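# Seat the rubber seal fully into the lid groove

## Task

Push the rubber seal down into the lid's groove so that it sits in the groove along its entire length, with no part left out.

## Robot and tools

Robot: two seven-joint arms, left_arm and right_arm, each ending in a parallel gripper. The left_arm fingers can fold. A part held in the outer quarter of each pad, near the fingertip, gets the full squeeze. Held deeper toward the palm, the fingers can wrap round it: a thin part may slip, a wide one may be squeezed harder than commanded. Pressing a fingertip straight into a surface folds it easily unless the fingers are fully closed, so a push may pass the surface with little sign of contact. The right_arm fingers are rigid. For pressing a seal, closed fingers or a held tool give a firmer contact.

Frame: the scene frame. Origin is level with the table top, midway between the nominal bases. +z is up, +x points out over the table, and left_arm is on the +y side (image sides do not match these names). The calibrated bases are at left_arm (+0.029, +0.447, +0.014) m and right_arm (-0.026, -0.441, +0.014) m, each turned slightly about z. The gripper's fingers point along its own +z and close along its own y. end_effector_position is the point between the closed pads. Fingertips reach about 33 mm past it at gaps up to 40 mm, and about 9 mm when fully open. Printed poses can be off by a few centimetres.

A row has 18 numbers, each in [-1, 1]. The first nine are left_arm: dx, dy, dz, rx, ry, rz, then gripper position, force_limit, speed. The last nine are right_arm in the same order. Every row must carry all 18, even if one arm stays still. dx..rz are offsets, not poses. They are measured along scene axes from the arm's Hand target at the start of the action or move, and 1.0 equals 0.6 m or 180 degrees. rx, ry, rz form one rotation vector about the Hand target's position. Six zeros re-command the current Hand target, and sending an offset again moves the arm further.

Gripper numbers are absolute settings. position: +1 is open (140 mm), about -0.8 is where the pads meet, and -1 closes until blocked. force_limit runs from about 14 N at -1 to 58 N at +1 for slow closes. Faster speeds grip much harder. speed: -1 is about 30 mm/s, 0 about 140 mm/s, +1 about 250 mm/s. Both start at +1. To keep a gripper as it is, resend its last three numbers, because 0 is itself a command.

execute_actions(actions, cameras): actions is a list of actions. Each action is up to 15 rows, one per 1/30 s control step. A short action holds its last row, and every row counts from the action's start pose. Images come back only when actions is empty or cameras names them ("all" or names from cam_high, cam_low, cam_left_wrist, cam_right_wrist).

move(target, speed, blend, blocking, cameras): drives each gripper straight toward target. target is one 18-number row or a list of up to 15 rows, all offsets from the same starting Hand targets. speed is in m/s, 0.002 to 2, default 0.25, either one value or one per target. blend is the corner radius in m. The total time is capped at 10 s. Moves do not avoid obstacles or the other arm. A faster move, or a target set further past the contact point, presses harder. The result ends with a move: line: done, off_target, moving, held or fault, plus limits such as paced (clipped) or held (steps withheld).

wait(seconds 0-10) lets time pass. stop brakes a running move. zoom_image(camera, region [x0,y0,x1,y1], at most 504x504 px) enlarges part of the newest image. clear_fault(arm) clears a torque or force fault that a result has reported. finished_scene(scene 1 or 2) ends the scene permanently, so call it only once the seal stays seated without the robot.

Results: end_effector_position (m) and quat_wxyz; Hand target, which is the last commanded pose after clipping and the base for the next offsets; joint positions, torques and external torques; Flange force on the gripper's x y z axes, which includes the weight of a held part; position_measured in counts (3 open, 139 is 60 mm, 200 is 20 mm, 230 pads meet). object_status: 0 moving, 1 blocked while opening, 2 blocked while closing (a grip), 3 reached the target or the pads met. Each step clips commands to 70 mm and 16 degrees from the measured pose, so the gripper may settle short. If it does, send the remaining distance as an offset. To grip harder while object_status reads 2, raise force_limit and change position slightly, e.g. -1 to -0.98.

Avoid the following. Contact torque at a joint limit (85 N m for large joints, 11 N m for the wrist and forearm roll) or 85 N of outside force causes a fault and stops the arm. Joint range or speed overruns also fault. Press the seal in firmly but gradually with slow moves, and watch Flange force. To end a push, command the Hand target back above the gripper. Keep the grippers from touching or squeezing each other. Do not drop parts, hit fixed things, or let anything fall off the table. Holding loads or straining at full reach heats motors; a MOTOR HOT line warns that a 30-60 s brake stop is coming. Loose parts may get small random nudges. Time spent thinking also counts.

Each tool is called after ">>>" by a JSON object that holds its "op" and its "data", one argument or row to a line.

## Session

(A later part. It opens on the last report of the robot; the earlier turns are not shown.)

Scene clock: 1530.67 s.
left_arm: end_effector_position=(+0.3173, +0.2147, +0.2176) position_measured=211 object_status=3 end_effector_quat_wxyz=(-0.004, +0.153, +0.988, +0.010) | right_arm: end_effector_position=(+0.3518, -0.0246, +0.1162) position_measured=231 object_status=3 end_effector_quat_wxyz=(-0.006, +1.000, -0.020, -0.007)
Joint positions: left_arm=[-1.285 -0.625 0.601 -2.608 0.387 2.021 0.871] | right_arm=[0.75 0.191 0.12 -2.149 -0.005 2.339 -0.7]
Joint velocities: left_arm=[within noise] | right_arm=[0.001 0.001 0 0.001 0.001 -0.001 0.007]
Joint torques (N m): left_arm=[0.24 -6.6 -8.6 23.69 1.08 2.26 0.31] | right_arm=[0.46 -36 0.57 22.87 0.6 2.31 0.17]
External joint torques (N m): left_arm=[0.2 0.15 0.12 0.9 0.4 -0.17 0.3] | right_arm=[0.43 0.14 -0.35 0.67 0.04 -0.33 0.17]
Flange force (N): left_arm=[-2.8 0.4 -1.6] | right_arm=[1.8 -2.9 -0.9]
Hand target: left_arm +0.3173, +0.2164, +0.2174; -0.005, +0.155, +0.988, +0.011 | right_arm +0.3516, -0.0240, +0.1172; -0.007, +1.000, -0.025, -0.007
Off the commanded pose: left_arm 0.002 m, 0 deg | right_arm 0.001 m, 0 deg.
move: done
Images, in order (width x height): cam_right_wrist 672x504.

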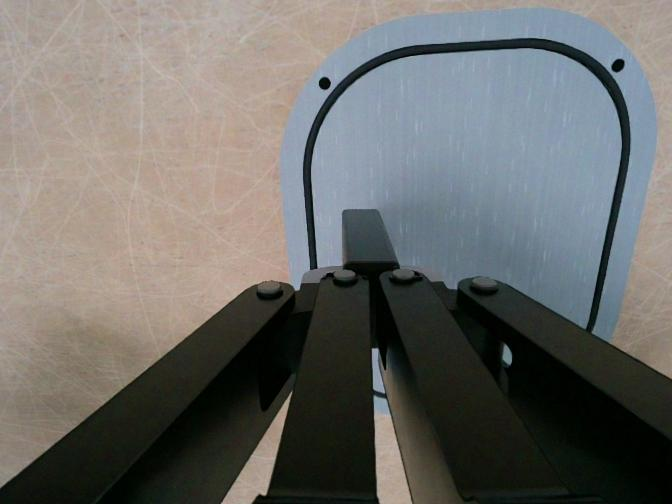

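>>> {"op": "move", "data": {
  "target": [
    [0,0,0,0,0,0,-0.65,-0.1,-1,0.125,-0.05,-0.108,0,0,0,-1,-0.1,-1],
    [0,0,0,0,0,0,-0.65,-0.1,-1,0.125,-0.05,-0.128,0,0,0,-1,-0.1,-1],
    [0,0,0,0,0,0,-0.65,-0.1,-1,0.125,-0.05,-0.11,0,0,0,-1,-0.1,-1],
    [0,0,0,0,0,0,-0.65,-0.1,-1,0.125,-0.077,-0.11,0,0,0,-1,-0.1,-1],
    [0,0,0,0,0,0,-0.65,-0.1,-1,0.125,-0.077,-0.128,0,0,0,-1,-0.1,-1],
    [0,0,0,0,0,0,-0.65,-0.1,-1,0.125,-0.077,-0.11,0,0,0,-1,-0.1,-1],
    [0,0,0,0,0,0,-0.65,-0.1,-1,0.125,-0.104,-0.11,0,0,0,-1,-0.1,-1],
    [0,0,0,0,0,0,-0.65,-0.1,-1,0.125,-0.104,-0.128,0,0,0,-1,-0.1,-1]
  ],
  "speed": [0.15,0.02,0.05,0.1,0.02,0.05,0.1,0.02]
}}

>>> {"op": "move", "data": {
  "target": [
    [0,0,0,0,0,0,-0.65,-0.1,-1,0,0,0.018,0,0,0,-1,-0.1,-1],
    [0,0,0,0,0,0,-0.65,-0.1,-1,0,-0.027,0.018,0,0,0,-1,-0.1,-1],
    [0,0,0,0,0,0,-0.65,-0.1,-1,0,-0.027,0,0,0,0,-1,-0.1,-1],
    [0,0,0,0,0,0,-0.65,-0.1,-1,0,-0.027,0.018,0,0,0,-1,-0.1,-1],
    [0,0,0,0,0,0,-0.65,-0.1,-1,0,-0.05,0.018,0,0,0,-1,-0.1,-1],
    [0,0,0,0,0,0,-0.65,-0.1,-1,0,-0.05,0,0,0,0,-1,-0.1,-1],
    [0,0,0,0,0,0,-0.65,-0.1,-1,0,-0.05,0.018,0,0,0,-1,-0.1,-1],
    [0,0,0,0,0,0,-0.65,-0.1,-1,-0.005,-0.085,0.018,0,0,0,-1,-0.1,-1],
    [0,0,0,0,0,0,-0.65,-0.1,-1,-0.005,-0.085,0.001,0,0,0,-1,-0.1,-1]
  ],
  "speed": [0.05,0.1,0.02,0.05,0.1,0.02,0.05,0.1,0.02]
}}

>>> {"op": "move", "data": {
  "target": [
    [0,0,0,0,0,0,-0.65,-0.1,-1,0,0,0.018,0,0,0,-1,-0.1,-1],
    [0,0,0,0,0,0,-0.65,-0.1,-1,-0.0217,-0.032,0.018,0,0,0,-1,-0.1,-1],
    [0,0,0,0,0,0,-0.65,-0.1,-1,-0.0217,-0.032,0,0,0,0,-1,-0.1,-1],
    [0,0,0,0,0,0,-0.65,-0.1,-1,-0.0217,-0.032,0.018,0,0,0,-1,-0.1,-1],
    [0,0,0,0,0,0,-0.65,-0.1,-1,-0.052,-0.052,0.018,0,0,0,-1,-0.1,-1],
    [0,0,0,0,0,0,-0.65,-0.1,-1,-0.052,-0.052,0.001,0,0,0,-1,-0.1,-1]
  ],
  "speed": [0.05,0.1,0.02,0.05,0.1,0.02]
}}

>>> {"op": "move", "data": {
  "target": [
    [0,0,0,0,0,0,-0.65,-0.1,-1,0,0,0.02,0,0,0,-1,-0.1,-1],
    [0,0,0,0,0,0,-0.65,-0.1,-1,-0.053,0.033,0.13,0,0,0,-1,-0.1,-1]
  ],
  "speed": [0.05,0.2],
  "cameras": ["cam_right_wrist"]
}}

>>> {"op": "zoom_image", "data": {
  "camera": "cam_right_wrist",
  "region": [50, 30, 430, 300]
}}

Scene clock: 1566.23 s.
left_arm: end_effector_position=(+0.3173, +0.2147, +0.2176) position_measured=211 object_status=3 end_effector_quat_wxyz=(-0.004, +0.153, +0.988, +0.010) | right_arm: end_effector_position=(+0.4265, -0.0861, +0.0453) position_measured=231 object_status=3 end_effector_quat_wxyz=(-0.006, +1.000, -0.028, -0.008)
Joint positions: left_arm=[-1.285 -0.625 0.601 -2.608 0.387 2.021 0.871] | right_arm=[0.608 0.354 0.091 -2.124 -0.019 2.473 -0.847]
Joint torques (N m): left_arm=[0.3 -6.58 -8.58 23.6 1.08 2.27 0.29] | right_arm=[-0.09 -35.15 1.5 20.1 0.36 4.25 -0.35]
External joint torques (N m): left_arm=[0.28 0.17 0.17 0.79 0.4 -0.17 0.28] | right_arm=[0.13 4.7 0.35 -0.55 -0.13 1.59 -0.35]
Flange force (N): left_arm=[-2.6 0.6 -1.3] | right_arm=[5.3 -4.1 12.6]
Hand target: left_arm +0.3173, +0.2164, +0.2174; -0.005, +0.155, +0.988, +0.011 | right_arm +0.4266, -0.0864, +0.0404; -0.007, +1.000, -0.025, -0.007
Off the commanded pose: left_arm 0.002 m, 0 deg | right_arm 0.005 m, 0 deg.
move: off_target (right_arm)

Scene clock: 1572.00 s.
left_arm: end_effector_position=(+0.3173, +0.2147, +0.2176) position_measured=211 object_status=3 end_effector_quat_wxyz=(-0.004, +0.153, +0.988, +0.010) | right_arm: end_effector_position=(+0.4241, -0.1375, +0.0454) position_measured=231 object_status=3 end_effector_quat_wxyz=(-0.006, +1.000, -0.028, -0.007)
Joint positions: left_arm=[-1.285 -0.625 0.601 -2.608 0.387 2.021 0.871] | right_arm=[0.525 0.279 0.101 -2.244 -0.015 2.516 -0.921]
Joint torques (N m): left_arm=[0.29 -6.52 -8.6 23.73 1.06 2.24 0.3] | right_arm=[0.09 -32.55 1.52 19.53 0.42 4.08 -0.37]
External joint torques (N m): left_arm=[0.29 0.21 0.15 0.93 0.38 -0.19 0.3] | right_arm=[0.03 4.09 0.34 -0.32 -0.03 1.46 -0.36]
Flange force (N): left_arm=[-3.1 0.4 -1.6] | right_arm=[5.5 -3.3 11.8]
Hand target: left_arm +0.3173, +0.2164, +0.2174; -0.005, +0.155, +0.988, +0.011 | right_arm +0.4236, -0.1374, +0.0410; -0.007, +1.000, -0.025, -0.007
Off the commanded pose: left_arm 0.002 m, 0 deg | right_arm 0.004 m, 0 deg.
move: off_target (right_arm)

Scene clock: 1575.93 s.
left_arm: end_effector_position=(+0.3173, +0.2147, +0.2176) position_measured=211 object_status=3 end_effector_quat_wxyz=(-0.004, +0.153, +0.988, +0.010) | right_arm: end_effector_position=(+0.3922, -0.1685, +0.0458) position_measured=231 object_status=3 end_effector_quat_wxyz=(-0.006, +1.000, -0.026, -0.008)
Joint positions: left_arm=[-1.285 -0.625 0.601 -2.608 0.387 2.021 0.871] | right_arm=[0.499 0.178 0.11 -2.396 -0.001 2.566 -0.95]
Joint torques (N m): left_arm=[0.32 -6.57 -8.61 23.67 1.06 2.28 0.28] | right_arm=[-0.1 -27.94 0.83 18.93 0.37 4.4 -0.34]
External joint torques (N m): left_arm=[0.37 0.18 0.21 0.86 0.38 -0.17 0.28] | right_arm=[-0.1 4.7 0.09 -0.22 -0.05 1.77 -0.33]
Flange force (N): left_arm=[-2.8 0.7 -1.4] | right_arm=[7.1 -4.0 15.2]
Hand target: left_arm +0.3173, +0.2164, +0.2174; -0.005, +0.155, +0.988, +0.011 | right_arm +0.3924, -0.1686, +0.0416; -0.007, +1.000, -0.025, -0.007
Off the commanded pose: left_arm 0.002 m, 0 deg | right_arm 0.004 m, 0 deg.
move: off_target (right_arm)

Scene clock: 1577.90 s.
left_arm: end_effector_position=(+0.3173, +0.2147, +0.2176) position_measured=211 object_status=3 end_effector_quat_wxyz=(-0.004, +0.153, +0.988, +0.010) | right_arm: end_effector_position=(+0.3620, -0.1483, +0.1196) position_measured=231 object_status=3 end_effector_quat_wxyz=(-0.007, +1.000, -0.020, -0.006)
Joint positions: left_arm=[-1.285 -0.625 0.601 -2.608 0.387 2.021 0.871] | right_arm=[0.531 -0.017 0.149 -2.413 0.03 2.397 -0.914]
Joint velocities: left_arm=[within noise] | right_arm=[-0.003 0 0 0.001 -0.001 -0.003 0.007]
Joint torques (N m): left_arm=[0.29 -6.56 -8.58 23.64 1.07 2.25 0.29] | right_arm=[0.05 -28.41 0.06 21.56 0.87 2.35 0.08]
External joint torques (N m): left_arm=[0.33 0.11 0.22 0.9 0.38 -0.18 0.28] | right_arm=[-0.05 -0.26 0.05 0.17 0.33 -0.27 0.08]
Flange force (N): left_arm=[-2.7 0.7 -1.6] | right_arm=[-0.2 -0.1 -1.4]
Hand target: left_arm +0.3173, +0.2164, +0.2174; -0.005, +0.155, +0.988, +0.011 | right_arm +0.3606, -0.1488, +0.1196; -0.007, +1.000, -0.025, -0.007
Off the commanded pose: left_arm 0.002 m, 0 deg | right_arm 0.001 m, 1 deg.
move: done
Images, in order (width x height): cam_right_wrist 672x504.

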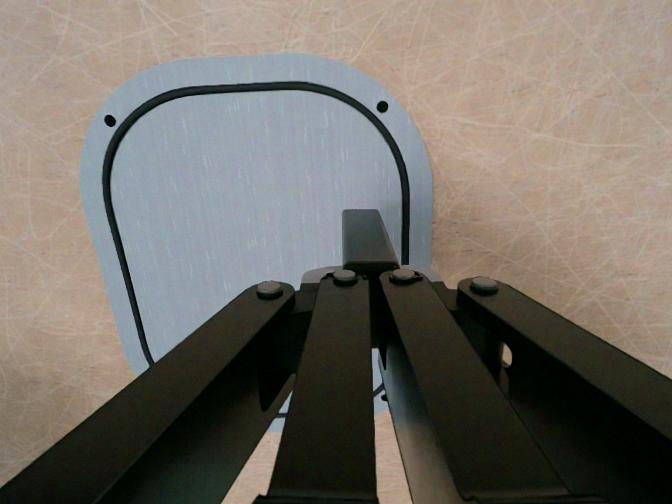

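Scaled by 1.326 from the camera's 672x504 image, which has a finer 960x720 frame.

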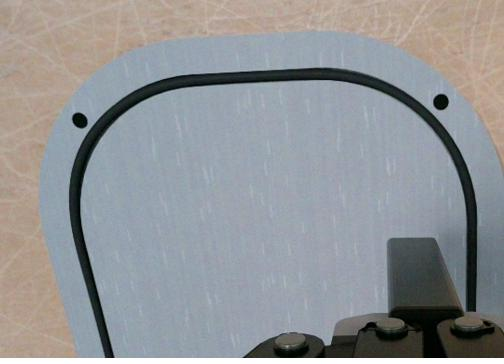

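>>> {"op": "move", "data": {
  "target": [
    [0,0,0,0,0,0,-0.65,-0.1,-1,0.016,-0.0412,-0.112,0,0,0,-1,-0.1,-1],
    [0,0,0,0,0,0,-0.65,-0.1,-1,0.016,-0.0412,-0.13,0,0,0,-1,-0.1,-1],
    [0,0,0,0,0,0,-0.65,-0.1,-1,0.016,-0.0412,-0.112,0,0,0,-1,-0.1,-1],
    [0,0,0,0,0,0,-0.65,-0.1,-1,-0.02,-0.0412,-0.112,0,0,0,-1,-0.1,-1],
    [0,0,0,0,0,0,-0.65,-0.1,-1,-0.02,-0.0412,-0.1285,0,0,0,-1,-0.1,-1],
    [0,0,0,0,0,0,-0.65,-0.1,-1,-0.02,-0.0412,-0.112,0,0,0,-1,-0.1,-1],
    [0,0,0,0,0,0,-0.65,-0.1,-1,-0.055,-0.0404,-0.112,0,0,0,-1,-0.1,-1],
    [0,0,0,0,0,0,-0.65,-0.1,-1,-0.055,-0.0404,-0.127,0,0,0,-1,-0.1,-1]
  ],
  "speed": [0.15,0.02,0.05,0.1,0.02,0.05,0.1,0.02]
}}

>>> {"op": "move", "data": {
  "target": [
    [0,0,0,0,0,0,-0.65,-0.1,-1,0,0,0.018,0,0,0,-1,-0.1,-1],
    [0,0,0,0,0,0,-0.65,-0.1,-1,-0.042,0.003,0.018,0,0,0,-1,-0.1,-1],
    [0,0,0,0,0,0,-0.65,-0.1,-1,-0.042,0.003,0.002,0,0,0,-1,-0.1,-1],
    [0,0,0,0,0,0,-0.65,-0.1,-1,-0.042,0.003,0.018,0,0,0,-1,-0.1,-1],
    [0,0,0,0,0,0,-0.65,-0.1,-1,-0.084,0.006,0.018,0,0,0,-1,-0.1,-1],
    [0,0,0,0,0,0,-0.65,-0.1,-1,-0.084,0.006,0.003,0,0,0,-1,-0.1,-1]
  ],
  "speed": [0.05,0.1,0.02,0.05,0.1,0.02]
}}

>>> {"op": "move", "data": {
  "target": [
    [0,0,0,0,0,0,-0.65,-0.1,-1,0,0,0.02,0,0,0,-1,-0.1,-1],
    [0,0,0,0,0,0,-0.65,-0.1,-1,-0.09,0.08,0.13,0,0,0,-1,-0.1,-1]
  ],
  "speed": [0.05,0.2],
  "cameras": ["cam_right_wrist","cam_high"]
}}

>>> {"op": "zoom_image", "data": {
  "camera": "cam_right_wrist",
  "region": [90, 0, 500, 300]
}}

>>> {"op": "zoom_image", "data": {
  "camera": "cam_high",
  "region": [190, 205, 310, 305]
}}

Scene clock: 1599.63 s.
left_arm: end_effector_position=(+0.3173, +0.2147, +0.2176) position_measured=211 object_status=3 end_effector_quat_wxyz=(-0.004, +0.153, +0.988, +0.010) | right_arm: end_effector_position=(+0.3276, -0.1719, +0.0462) position_measured=231 object_status=3 end_effector_quat_wxyz=(-0.007, +1.000, -0.021, -0.007)
Joint positions: left_arm=[-1.285 -0.625 0.601 -2.608 0.387 2.021 0.871] | right_arm=[0.532 0.047 0.15 -2.583 0.027 2.626 -0.91]
Joint velocities: left_arm=[within noise] | right_arm=[0.001 0.001 0 0 -0.001 0.002 0.005]
Joint torques (N m): left_arm=[0.35 -6.61 -8.56 23.65 1.08 2.24 0.34] | right_arm=[-0.84 -24.2 -0.37 18.07 0.04 3.62 0.1]
External joint torques (N m): left_arm=[0.38 0.09 0.23 0.89 0.4 -0.19 0.34] | right_arm=[-0.77 3.07 -0.53 -0.21 -0.34 1 0.1]
Flange force (N): left_arm=[-2.7 0.9 -1.6] | right_arm=[5.7 -2.9 11.5]
Hand target: left_arm +0.3173, +0.2164, +0.2174; -0.005, +0.155, +0.988, +0.011 | right_arm +0.3276, -0.1731, +0.0434; -0.007, +1.000, -0.025, -0.007
Off the commanded pose: left_arm 0.002 m, 0 deg | right_arm 0.003 m, 0 deg.
move: done

Scene clock: 1603.53 s.
left_arm: end_effector_position=(+0.3173, +0.2147, +0.2176) position_measured=211 object_status=3 end_effector_quat_wxyz=(-0.004, +0.153, +0.988, +0.010) | right_arm: end_effector_position=(+0.2767, -0.1691, +0.0466) position_measured=231 object_status=3 end_effector_quat_wxyz=(-0.007, +1.000, -0.022, -0.008)
Joint positions: left_arm=[-1.285 -0.625 0.601 -2.608 0.387 2.021 0.871] | right_arm=[0.572 -0.046 0.197 -2.702 0.064 2.653 -0.856]
Joint velocities: left_arm=[within noise] | right_arm=[-0.001 0 0.003 -0.001 0 0.003 0.006]
Joint torques (N m): left_arm=[0.29 -6.58 -8.55 23.68 1.08 2.26 0.31] | right_arm=[-0.66 -22.03 -0.4 17.85 -0.17 3.42 0.03]
External joint torques (N m): left_arm=[0.27 0.08 0.16 0.99 0.4 -0.15 0.31] | right_arm=[-0.6 1.49 -0.08 -0.06 -0.52 0.8 0.04]
Flange force (N): left_arm=[-2.9 0.6 -1.8] | right_arm=[3.4 -2.0 7.6]
Hand target: left_arm +0.3173, +0.2164, +0.2174; -0.005, +0.155, +0.988, +0.011 | right_arm +0.2772, -0.1695, +0.0452; -0.007, +1.000, -0.025, -0.007
Off the commanded pose: left_arm 0.002 m, 0 deg | right_arm 0.002 m, 0 deg.
move: done

Scene clock: 1605.93 s.
left_arm: end_effector_position=(+0.3173, +0.2147, +0.2176) position_measured=211 object_status=3 end_effector_quat_wxyz=(-0.004, +0.153, +0.988, +0.010) | right_arm: end_effector_position=(+0.2230, -0.1222, +0.1218) position_measured=231 object_status=3 end_effector_quat_wxyz=(-0.006, +1.000, -0.020, -0.007)
Joint positions: left_arm=[-1.285 -0.625 0.601 -2.608 0.387 2.021 0.871] | right_arm=[0.656 -0.263 0.294 -2.671 0.141 2.414 -0.738]
Joint velocities: left_arm=[within noise] | right_arm=[0 -0.001 0.001 0 0 0 0.004]
Joint torques (N m): left_arm=[0.25 -6.61 -8.59 23.61 1.06 2.23 0.29] | right_arm=[-0.4 -19.03 -1.51 21.96 0.83 2.32 0.1]
External joint torques (N m): left_arm=[0.28 0.08 0.19 0.92 0.38 -0.19 0.29] | right_arm=[-0.41 -0.38 0.55 0.82 0.32 -0.29 0.11]
Flange force (N): left_arm=[-2.7 0.7 -1.7] | right_arm=[0.2 -1.6 -2.3]
Hand target: left_arm +0.3173, +0.2164, +0.2174; -0.005, +0.155, +0.988, +0.011 | right_arm +0.2232, -0.1215, +0.1232; -0.007, +1.000, -0.025, -0.007
Off the commanded pose: left_arm 0.002 m, 0 deg | right_arm 0.002 m, 1 deg.
move: done
Images, in order (width x height): cam_high 672x504, cam_right_wrist 672x504.

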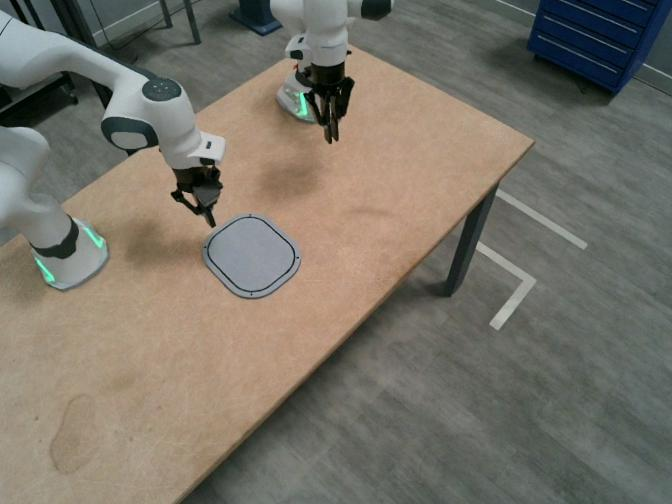

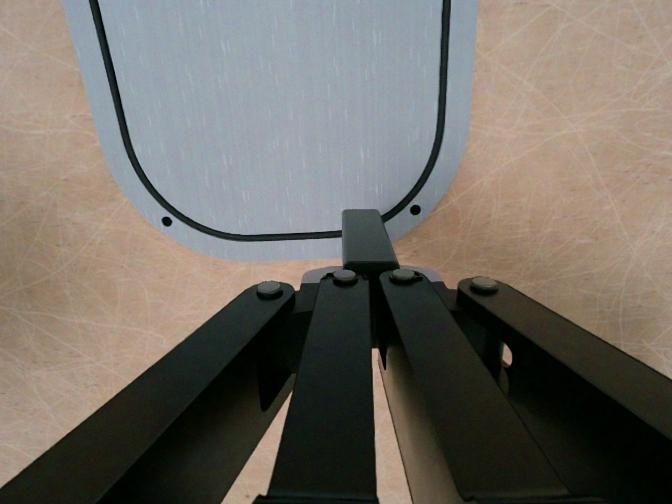

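Scaled by 1.229 from the camera's 672x504 image, which has a finer 960x720 frame.

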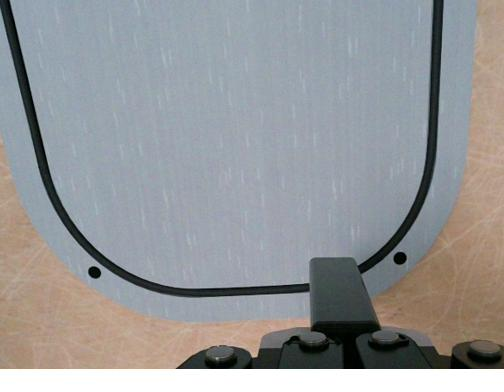

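Scaled by 4.200 from the camera's 672x504 image, which has a finer 960x720 frame.

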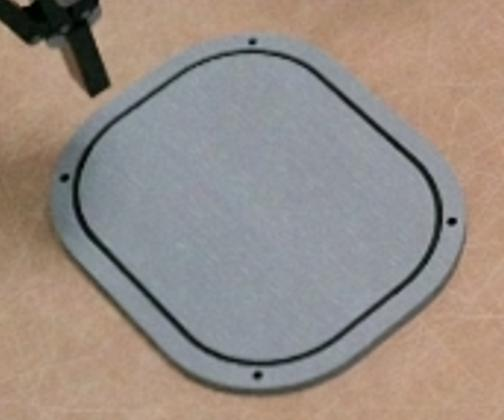

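>>> {"op": "move", "data": {
  "target": [
    [0,0,0,0,0,0,-0.65,-0.1,-1,0.058,-0.0785,-0.118,0,0,0,-1,-0.1,-1],
    [0,0,0,0,0,0,-0.65,-0.1,-1,0.058,-0.0785,-0.13,0,0,0,-1,-0.1,-1],
    [0,0,0,0,0,0,-0.65,-0.1,-1,0.058,-0.0785,-0.118,0,0,0,-1,-0.1,-1],
    [0,0,0,0,0,0,-0.65,-0.1,-1,0.028,-0.0695,-0.118,0,0,0,-1,-0.1,-1],
    [0,0,0,0,0,0,-0.65,-0.1,-1,0.028,-0.0695,-0.1307,0,0,0,-1,-0.1,-1],
    [0,0,0,0,0,0,-0.65,-0.1,-1,0.028,-0.0695,-0.118,0,0,0,-1,-0.1,-1],
    [0,0,0,0,0,0,-0.65,-0.1,-1,-0.004,-0.0485,-0.118,0,0,0,-1,-0.1,-1],
    [0,0,0,0,0,0,-0.65,-0.1,-1,-0.004,-0.0485,-0.1307,0,0,0,-1,-0.1,-1]
  ],
  "speed": [0.15,0.02,0.05,0.1,0.02,0.05,0.1,0.02]
}}

>>> {"op": "move", "data": {
  "target": [
    [0,0,0,0,0,0,-0.65,-0.1,-1,0,0,0.016,0,0,0,-1,-0.1,-1],
    [0,0,0,0,0,0,-0.65,-0.1,-1,-0.022,0.03,0.016,0,0,0,-1,-0.1,-1],
    [0,0,0,0,0,0,-0.65,-0.1,-1,-0.022,0.03,0,0,0,0,-1,-0.1,-1],
    [0,0,0,0,0,0,-0.65,-0.1,-1,-0.022,0.03,0.02,0,0,0,-1,-0.1,-1],
    [0,0,0,0,0,0,-0.65,-0.1,-1,0.05,0.02,0.17,0,0,0,-1,-0.1,-1]
  ],
  "speed": [0.05,0.1,0.02,0.05,0.2],
  "cameras": ["cam_right_wrist","cam_high"]
}}

>>> {"op": "zoom_image", "data": {
  "camera": "cam_high",
  "region": [190, 205, 310, 305]
}}

Scene clock: 1625.27 s.
left_arm: end_effector_position=(+0.3173, +0.2147, +0.2176) position_measured=211 object_status=3 end_effector_quat_wxyz=(-0.004, +0.153, +0.988, +0.010) | right_arm: end_effector_position=(+0.2211, -0.1497, +0.0466) position_measured=231 object_status=3 end_effector_quat_wxyz=(-0.008, +1.000, -0.022, -0.007)
Joint positions: left_arm=[-1.285 -0.625 0.601 -2.608 0.387 2.021 0.871] | right_arm=[0.629 -0.116 0.287 -2.785 0.119 2.673 -0.759]
Joint velocities: left_arm=[within noise] | right_arm=[0.001 -0.001 0.001 0 0 0 0.005]
Joint torques (N m): left_arm=[0.31 -6.61 -8.63 23.64 1.07 2.24 0.34] | right_arm=[-0.59 -18.23 -0.34 17.52 -0.04 3.25 0.11]
External joint torques (N m): left_arm=[0.32 0.06 0.13 0.97 0.39 -0.17 0.34] | right_arm=[-0.57 2.12 0.53 -0.15 -0.38 0.62 0.11]
Flange force (N): left_arm=[-2.7 0.7 -1.8] | right_arm=[3.9 -4.8 10.3]
Hand target: left_arm +0.3173, +0.2164, +0.2174; -0.005, +0.155, +0.988, +0.011 | right_arm +0.2208, -0.1506, +0.0448; -0.007, +1.000, -0.025, -0.007
Off the commanded pose: left_arm 0.002 m, 0 deg | right_arm 0.002 m, 0 deg.
move: done

Scene clock: 1629.37 s.
left_arm: end_effector_position=(+0.3173, +0.2147, +0.2176) position_measured=211 object_status=3 end_effector_quat_wxyz=(-0.004, +0.153, +0.988, +0.010) | right_arm: end_effector_position=(+0.2506, -0.1386, +0.1459) position_measured=231 object_status=3 end_effector_quat_wxyz=(-0.007, +1.000, -0.029, -0.008)
Joint positions: left_arm=[-1.285 -0.625 0.601 -2.608 0.387 2.021 0.871] | right_arm=[0.626 -0.296 0.237 -2.631 0.125 2.34 -0.786]
Joint velocities: left_arm=[within noise] | right_arm=[0 0.001 -0.002 -0.001 0.001 -0.004 -0.005]
Joint torques (N m): left_arm=[0.32 -6.55 -8.58 23.64 1.08 2.24 0.27] | right_arm=[0.38 -18.57 -2.23 22.84 0.22 2.33 -0.42]
External joint torques (N m): left_arm=[0.27 0.26 0.15 0.78 0.39 -0.19 0.27] | right_arm=[0.4 0.28 -0.22 0.68 -0.36 -0.31 -0.42]
Flange force (N): left_arm=[-2.8 0.4 -1.3] | right_arm=[2.4 -1.5 -1.3]
Hand target: left_arm +0.3173, +0.2164, +0.2174; -0.005, +0.155, +0.988, +0.011 | right_arm +0.2508, -0.1386, +0.1468; -0.007, +1.000, -0.025, -0.007
Off the commanded pose: left_arm 0.002 m, 0 deg | right_arm 0.001 m, 1 deg.
move: done
Images, in order (width x height): cam_high 672x504, cam_right_wrist 672x504.

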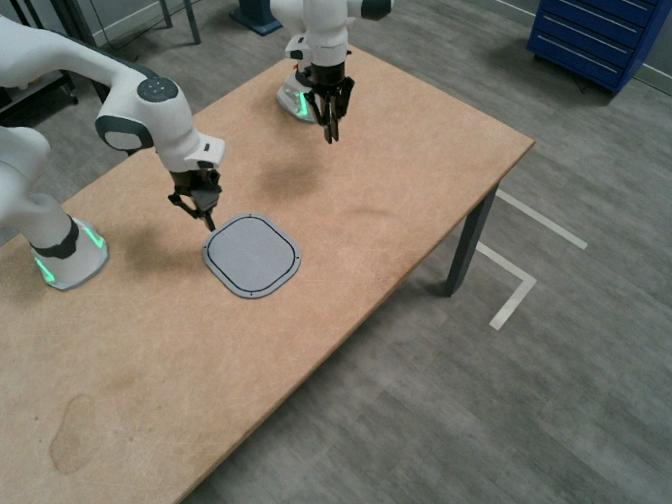

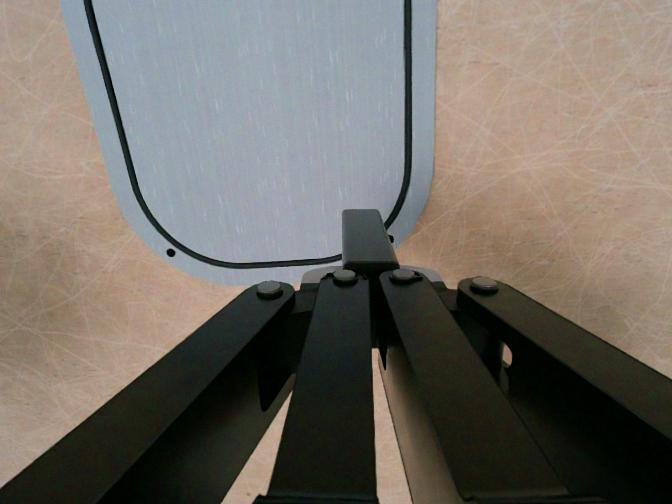

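Scaled by 4.200 from the camera's 672x504 image, which has a finer 960x720 frame.

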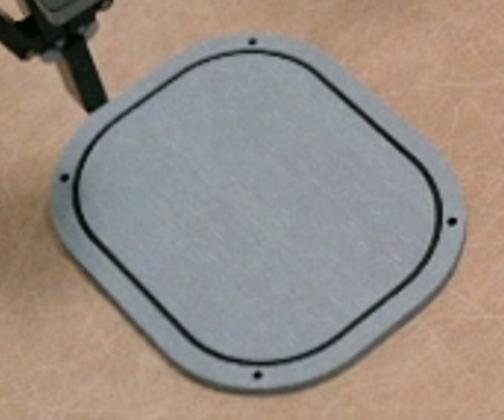

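>>> {"op": "move", "data": {
  "target": [
    [0,0,0,0,0,0,-0.65,-0.1,-1,0.2945,0.1477,-0.13,0,0,0,-1,-0.1,-1],
    [0,0,0,0,0,0,-0.65,-0.1,-1,0.2945,0.1477,-0.178,0,0,0,-1,-0.1,-1],
    [0,0,0,0,0,0,-0.65,-0.1,-1,0.2945,0.1477,-0.158,0,0,0,-1,-0.1,-1],
    [0,0,0,0,0,0,-0.65,-0.1,-1,0.2878,0.1793,-0.158,0,0,0,-1,-0.1,-1],
    [0,0,0,0,0,0,-0.65,-0.1,-1,0.2878,0.1793,-0.179,0,0,0,-1,-0.1,-1]
  ],
  "speed": [0.2,0.03,0.05,0.1,0.02]
}}

>>> {"op": "move", "data": {
  "target": [
    [0,0,0,0,0,0,-0.65,-0.1,-1,0,0,0.022,0,0,0,-1,-0.1,-1],
    [0,0,0,0,0,0,-0.65,-0.1,-1,-0.0225,0.031,0.022,0,0,0,-1,-0.1,-1],
    [0,0,0,0,0,0,-0.65,-0.1,-1,-0.0225,0.031,0,0,0,0,-1,-0.1,-1],
    [0,0,0,0,0,0,-0.65,-0.1,-1,-0.0225,0.031,0.022,0,0,0,-1,-0.1,-1],
    [0,0,0,0,0,0,-0.65,-0.1,-1,-0.054,0.052,0.022,0,0,0,-1,-0.1,-1],
    [0,0,0,0,0,0,-0.65,-0.1,-1,-0.054,0.052,0,0,0,0,-1,-0.1,-1]
  ],
  "speed": [0.05,0.1,0.02,0.05,0.1,0.02]
}}

>>> {"op": "move", "data": {
  "target": [
    [0,0,0,0,0,0,-0.65,-0.1,-1,0,0,0.03,0,0,0,-1,-0.1,-1],
    [0,0,0,0,0,0,-0.65,-0.1,-1,-0.05,-0.05,0.07,0,0,0,-1,-0.1,-1]
  ],
  "speed": [0.05,0.2],
  "cameras": ["cam_right_wrist"]
}}

>>> {"op": "zoom_image", "data": {
  "camera": "cam_right_wrist",
  "region": [200, 0, 672, 280]
}}

Scene clock: 1649.63 s.
left_arm: end_effector_position=(+0.3173, +0.2147, +0.2176) position_measured=211 object_status=3 end_effector_quat_wxyz=(-0.004, +0.153, +0.988, +0.010) | right_arm: end_effector_position=(+0.4227, -0.0318, +0.0451) position_measured=231 object_status=3 end_effector_quat_wxyz=(-0.006, +1.000, -0.022, -0.008)
Joint positions: left_arm=[-1.285 -0.625 0.601 -2.608 0.387 2.021 0.871] | right_arm=[0.627 0.435 0.151 -1.997 -0.067 2.421 -0.752]
Joint velocities: left_arm=[within noise] | right_arm=[0.005 -0.001 -0.002 -0.001 0 0.001 0.001]
Joint torques (N m): left_arm=[0.23 -6.67 -8.62 23.59 1.09 2.25 0.33] | right_arm=[-0.42 -36.2 2.26 20.51 0.4 4.64 0.13]
External joint torques (N m): left_arm=[0.19 0.04 0.11 0.84 0.4 -0.18 0.33] | right_arm=[-0.44 6.18 -0.26 -0.6 -0.11 2.01 0.13]
Flange force (N): left_arm=[-2.4 0.7 -1.6] | right_arm=[7.2 -6.3 15.5]
Hand target: left_arm +0.3173, +0.2164, +0.2174; -0.005, +0.155, +0.988, +0.011 | right_arm +0.4235, -0.0310, +0.0394; -0.007, +1.000, -0.025, -0.007
Off the commanded pose: left_arm 0.002 m, 0 deg | right_arm 0.006 m, 0 deg.
move: off_target (right_arm)

Scene clock: 1654.30 s.
left_arm: end_effector_position=(+0.3173, +0.2147, +0.2176) position_measured=211 object_status=3 end_effector_quat_wxyz=(-0.004, +0.153, +0.988, +0.010) | right_arm: end_effector_position=(+0.3915, +0.0003, +0.0453) position_measured=231 object_status=3 end_effector_quat_wxyz=(-0.007, +1.000, -0.022, -0.007)
Joint positions: left_arm=[-1.285 -0.625 0.601 -2.608 0.387 2.021 0.871] | right_arm=[0.705 0.432 0.147 -2.001 -0.065 2.428 -0.68]
Joint torques (N m): left_arm=[0.3 -6.59 -8.6 23.58 1.07 2.24 0.33] | right_arm=[0.53 -37.14 1.75 20.51 0.42 4.32 0.03]
External joint torques (N m): left_arm=[0.35 0.14 0.22 0.79 0.39 -0.2 0.33] | right_arm=[0.59 4.93 -0.6 -0.47 -0.09 1.7 0.03]
Flange force (N): left_arm=[-2.6 0.9 -1.4] | right_arm=[4.7 -6.2 12.8]
Hand target: left_arm +0.3173, +0.2164, +0.2174; -0.005, +0.155, +0.988, +0.011 | right_arm +0.3911, +0.0002, +0.0394; -0.007, +1.000, -0.025, -0.007
Off the commanded pose: left_arm 0.002 m, 0 deg | right_arm 0.006 m, 0 deg.
move: off_target (right_arm)

Scene clock: 1655.90 s.
left_arm: end_effector_position=(+0.3173, +0.2147, +0.2176) position_measured=211 object_status=3 end_effector_quat_wxyz=(-0.004, +0.153, +0.988, +0.010) | right_arm: end_effector_position=(+0.3609, -0.0304, +0.0805) position_measured=231 object_status=3 end_effector_quat_wxyz=(-0.005, +1.000, -0.027, -0.008)
Joint positions: left_arm=[-1.285 -0.625 0.601 -2.608 0.387 2.021 0.871] | right_arm=[0.689 0.262 0.162 -2.157 -0.036 2.412 -0.685]
Joint velocities: left_arm=[within noise] | right_arm=[-0.003 -0.002 0.003 -0.002 0 0 -0.004]
Joint torques (N m): left_arm=[0.28 -6.62 -8.6 23.64 1.09 2.27 0.3] | right_arm=[-1.54 -37.57 1.72 21.17 0.81 2.93 -0.36]
External joint torques (N m): left_arm=[0.29 0.12 0.19 0.79 0.4 -0.17 0.29] | right_arm=[-1.66 -0.57 0.05 0.06 0.3 0.34 -0.36]
Flange force (N): left_arm=[-2.5 0.7 -1.4] | right_arm=[0.6 3.5 -0.8]
Hand target: left_arm +0.3173, +0.2164, +0.2174; -0.005, +0.155, +0.988, +0.011 | right_arm +0.3611, -0.0298, +0.0814; -0.007, +1.000, -0.025, -0.007
Off the commanded pose: left_arm 0.002 m, 0 deg | right_arm 0.001 m, 0 deg.
move: done
Images, in order (width x height): cam_right_wrist 672x504.

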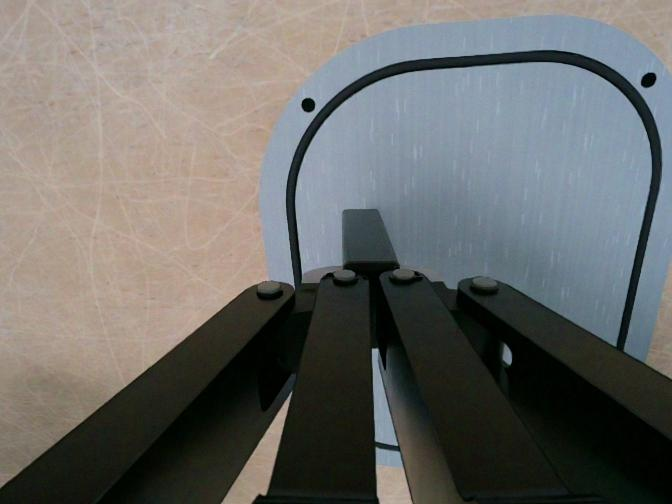

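Scaled by 1.068 from the camera's 672x504 image, which has a finer 960x720 frame.

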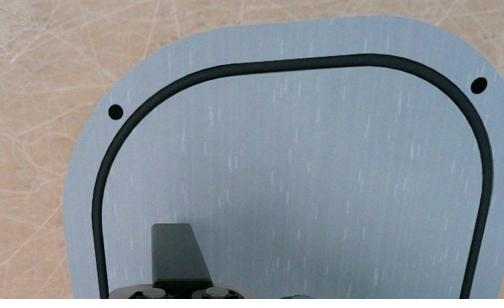

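>>> {"op": "zoom_image", "data": {
  "camera": "cam_right_wrist",
  "region": [270, 30, 470, 180]
}}

>>> {"op": "zoom_image", "data": {
  "camera": "cam_right_wrist",
  "region": [470, 30, 670, 180]
}}

>>> {"op": "zoom_image", "data": {
  "camera": "cam_right_wrist",
  "region": [560, 180, 671, 360]
}}

Scaled by 2.520 from the camera's 672x504 image, which has a finer 960x720 frame.

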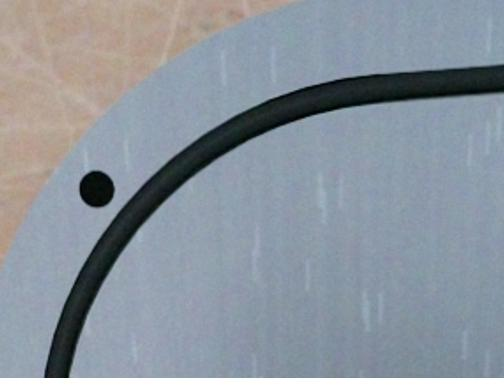

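Scaled by 2.520 from the camera's 672x504 image, which has a finer 960x720 frame.

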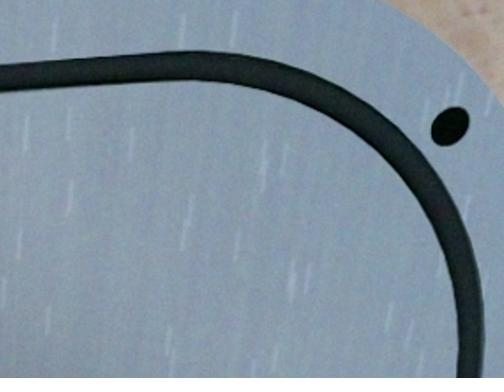

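Scaled by 2.800 from the camera's 672x504 image, which has a finer 960x720 frame.

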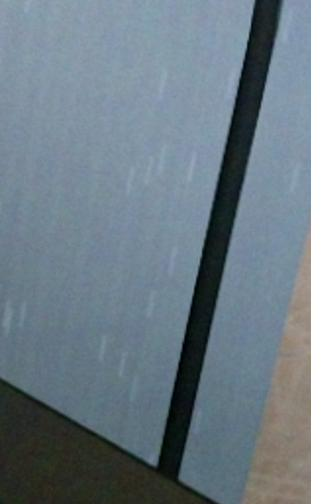

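>>> {"op": "move", "data": {
  "target": [0,0,0,0,0,0,-0.65,-0.1,-1,-0.15,-0.2,0.2,0,0,0,-1,-0.1,-1],
  "cameras": ["cam_high","cam_right_wrist"]
}}

>>> {"op": "zoom_image", "data": {
  "camera": "cam_high",
  "region": [195, 205, 305, 305]
}}

>>> {"op": "zoom_image", "data": {
  "camera": "cam_right_wrist",
  "region": [20, 0, 420, 300]
}}

Scene clock: 1667.03 s.
left_arm: end_effector_position=(+0.3173, +0.2147, +0.2176) position_measured=211 object_status=3 end_effector_quat_wxyz=(-0.004, +0.153, +0.988, +0.010) | right_arm: end_effector_position=(+0.2724, -0.1491, +0.2013) position_measured=231 object_status=3 end_effector_quat_wxyz=(-0.007, +1.000, -0.028, -0.006)
Joint positions: left_arm=[-1.285 -0.625 0.601 -2.608 0.387 2.021 0.871] | right_arm=[0.681 -0.359 0.12 -2.537 0.074 2.181 -0.805]
Joint velocities: left_arm=[within noise] | right_arm=[0 0.001 0 0 -0.001 -0.003 -0.006]
Joint torques (N m): left_arm=[0.3 -6.58 -8.64 23.65 1.05 2.27 0.29] | right_arm=[0.65 -18.8 -1.69 23.57 0.64 2.37 -0.42]
External joint torques (N m): left_arm=[0.27 0.16 0.1 0.86 0.36 -0.16 0.29] | right_arm=[0.6 -0.39 -0.31 0.03 -0.02 -0.25 -0.42]
Flange force (N): left_arm=[-2.7 0.4 -1.5] | right_arm=[-0.6 1.5 -1.4]
Hand target: left_arm +0.3173, +0.2164, +0.2174; -0.005, +0.155, +0.988, +0.011 | right_arm +0.2711, -0.1498, +0.2014; -0.007, +1.000, -0.025, -0.007
Off the commanded pose: left_arm 0.002 m, 0 deg | right_arm 0.001 m, 0 deg.
move: done
Images, in order (width x height): cam_high 672x504, cam_right_wrist 672x504.

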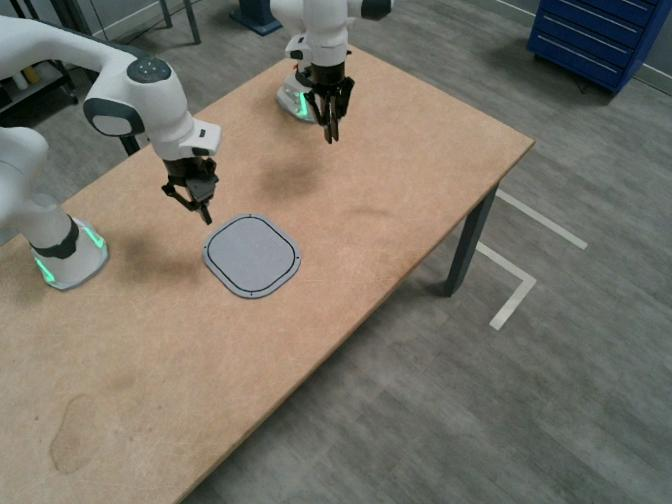

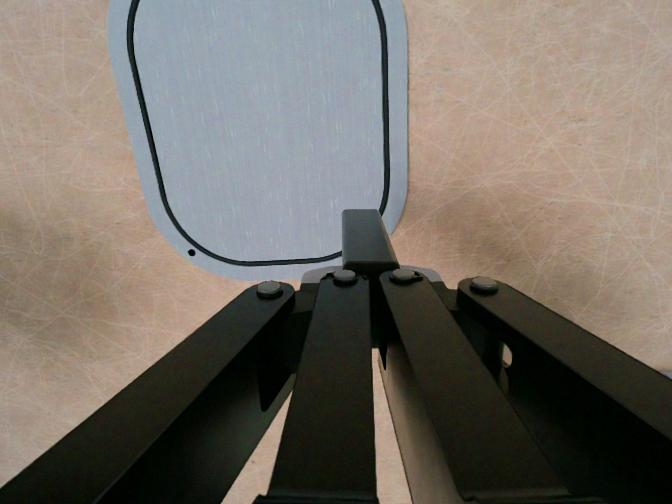

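Scaled by 4.582 from the camera's 672x504 image, which has a finer 960x720 frame.

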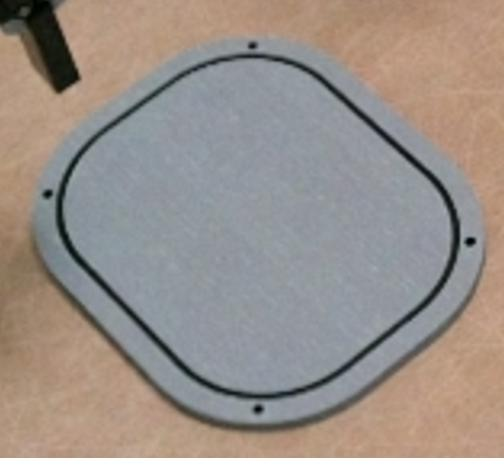

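Scaled by 1.260 from the camera's 672x504 image, which has a finer 960x720 frame.

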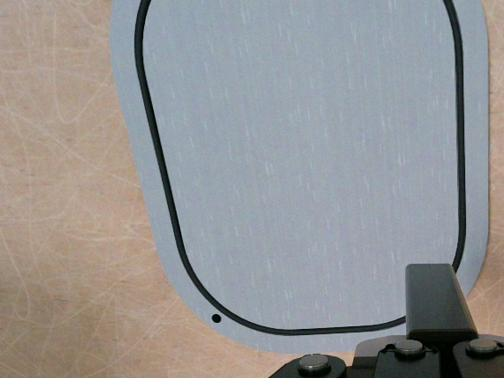

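>>> {"op": "finished_scene", "data": {
  "scene": 1
}}

The scene is finished: the task was done.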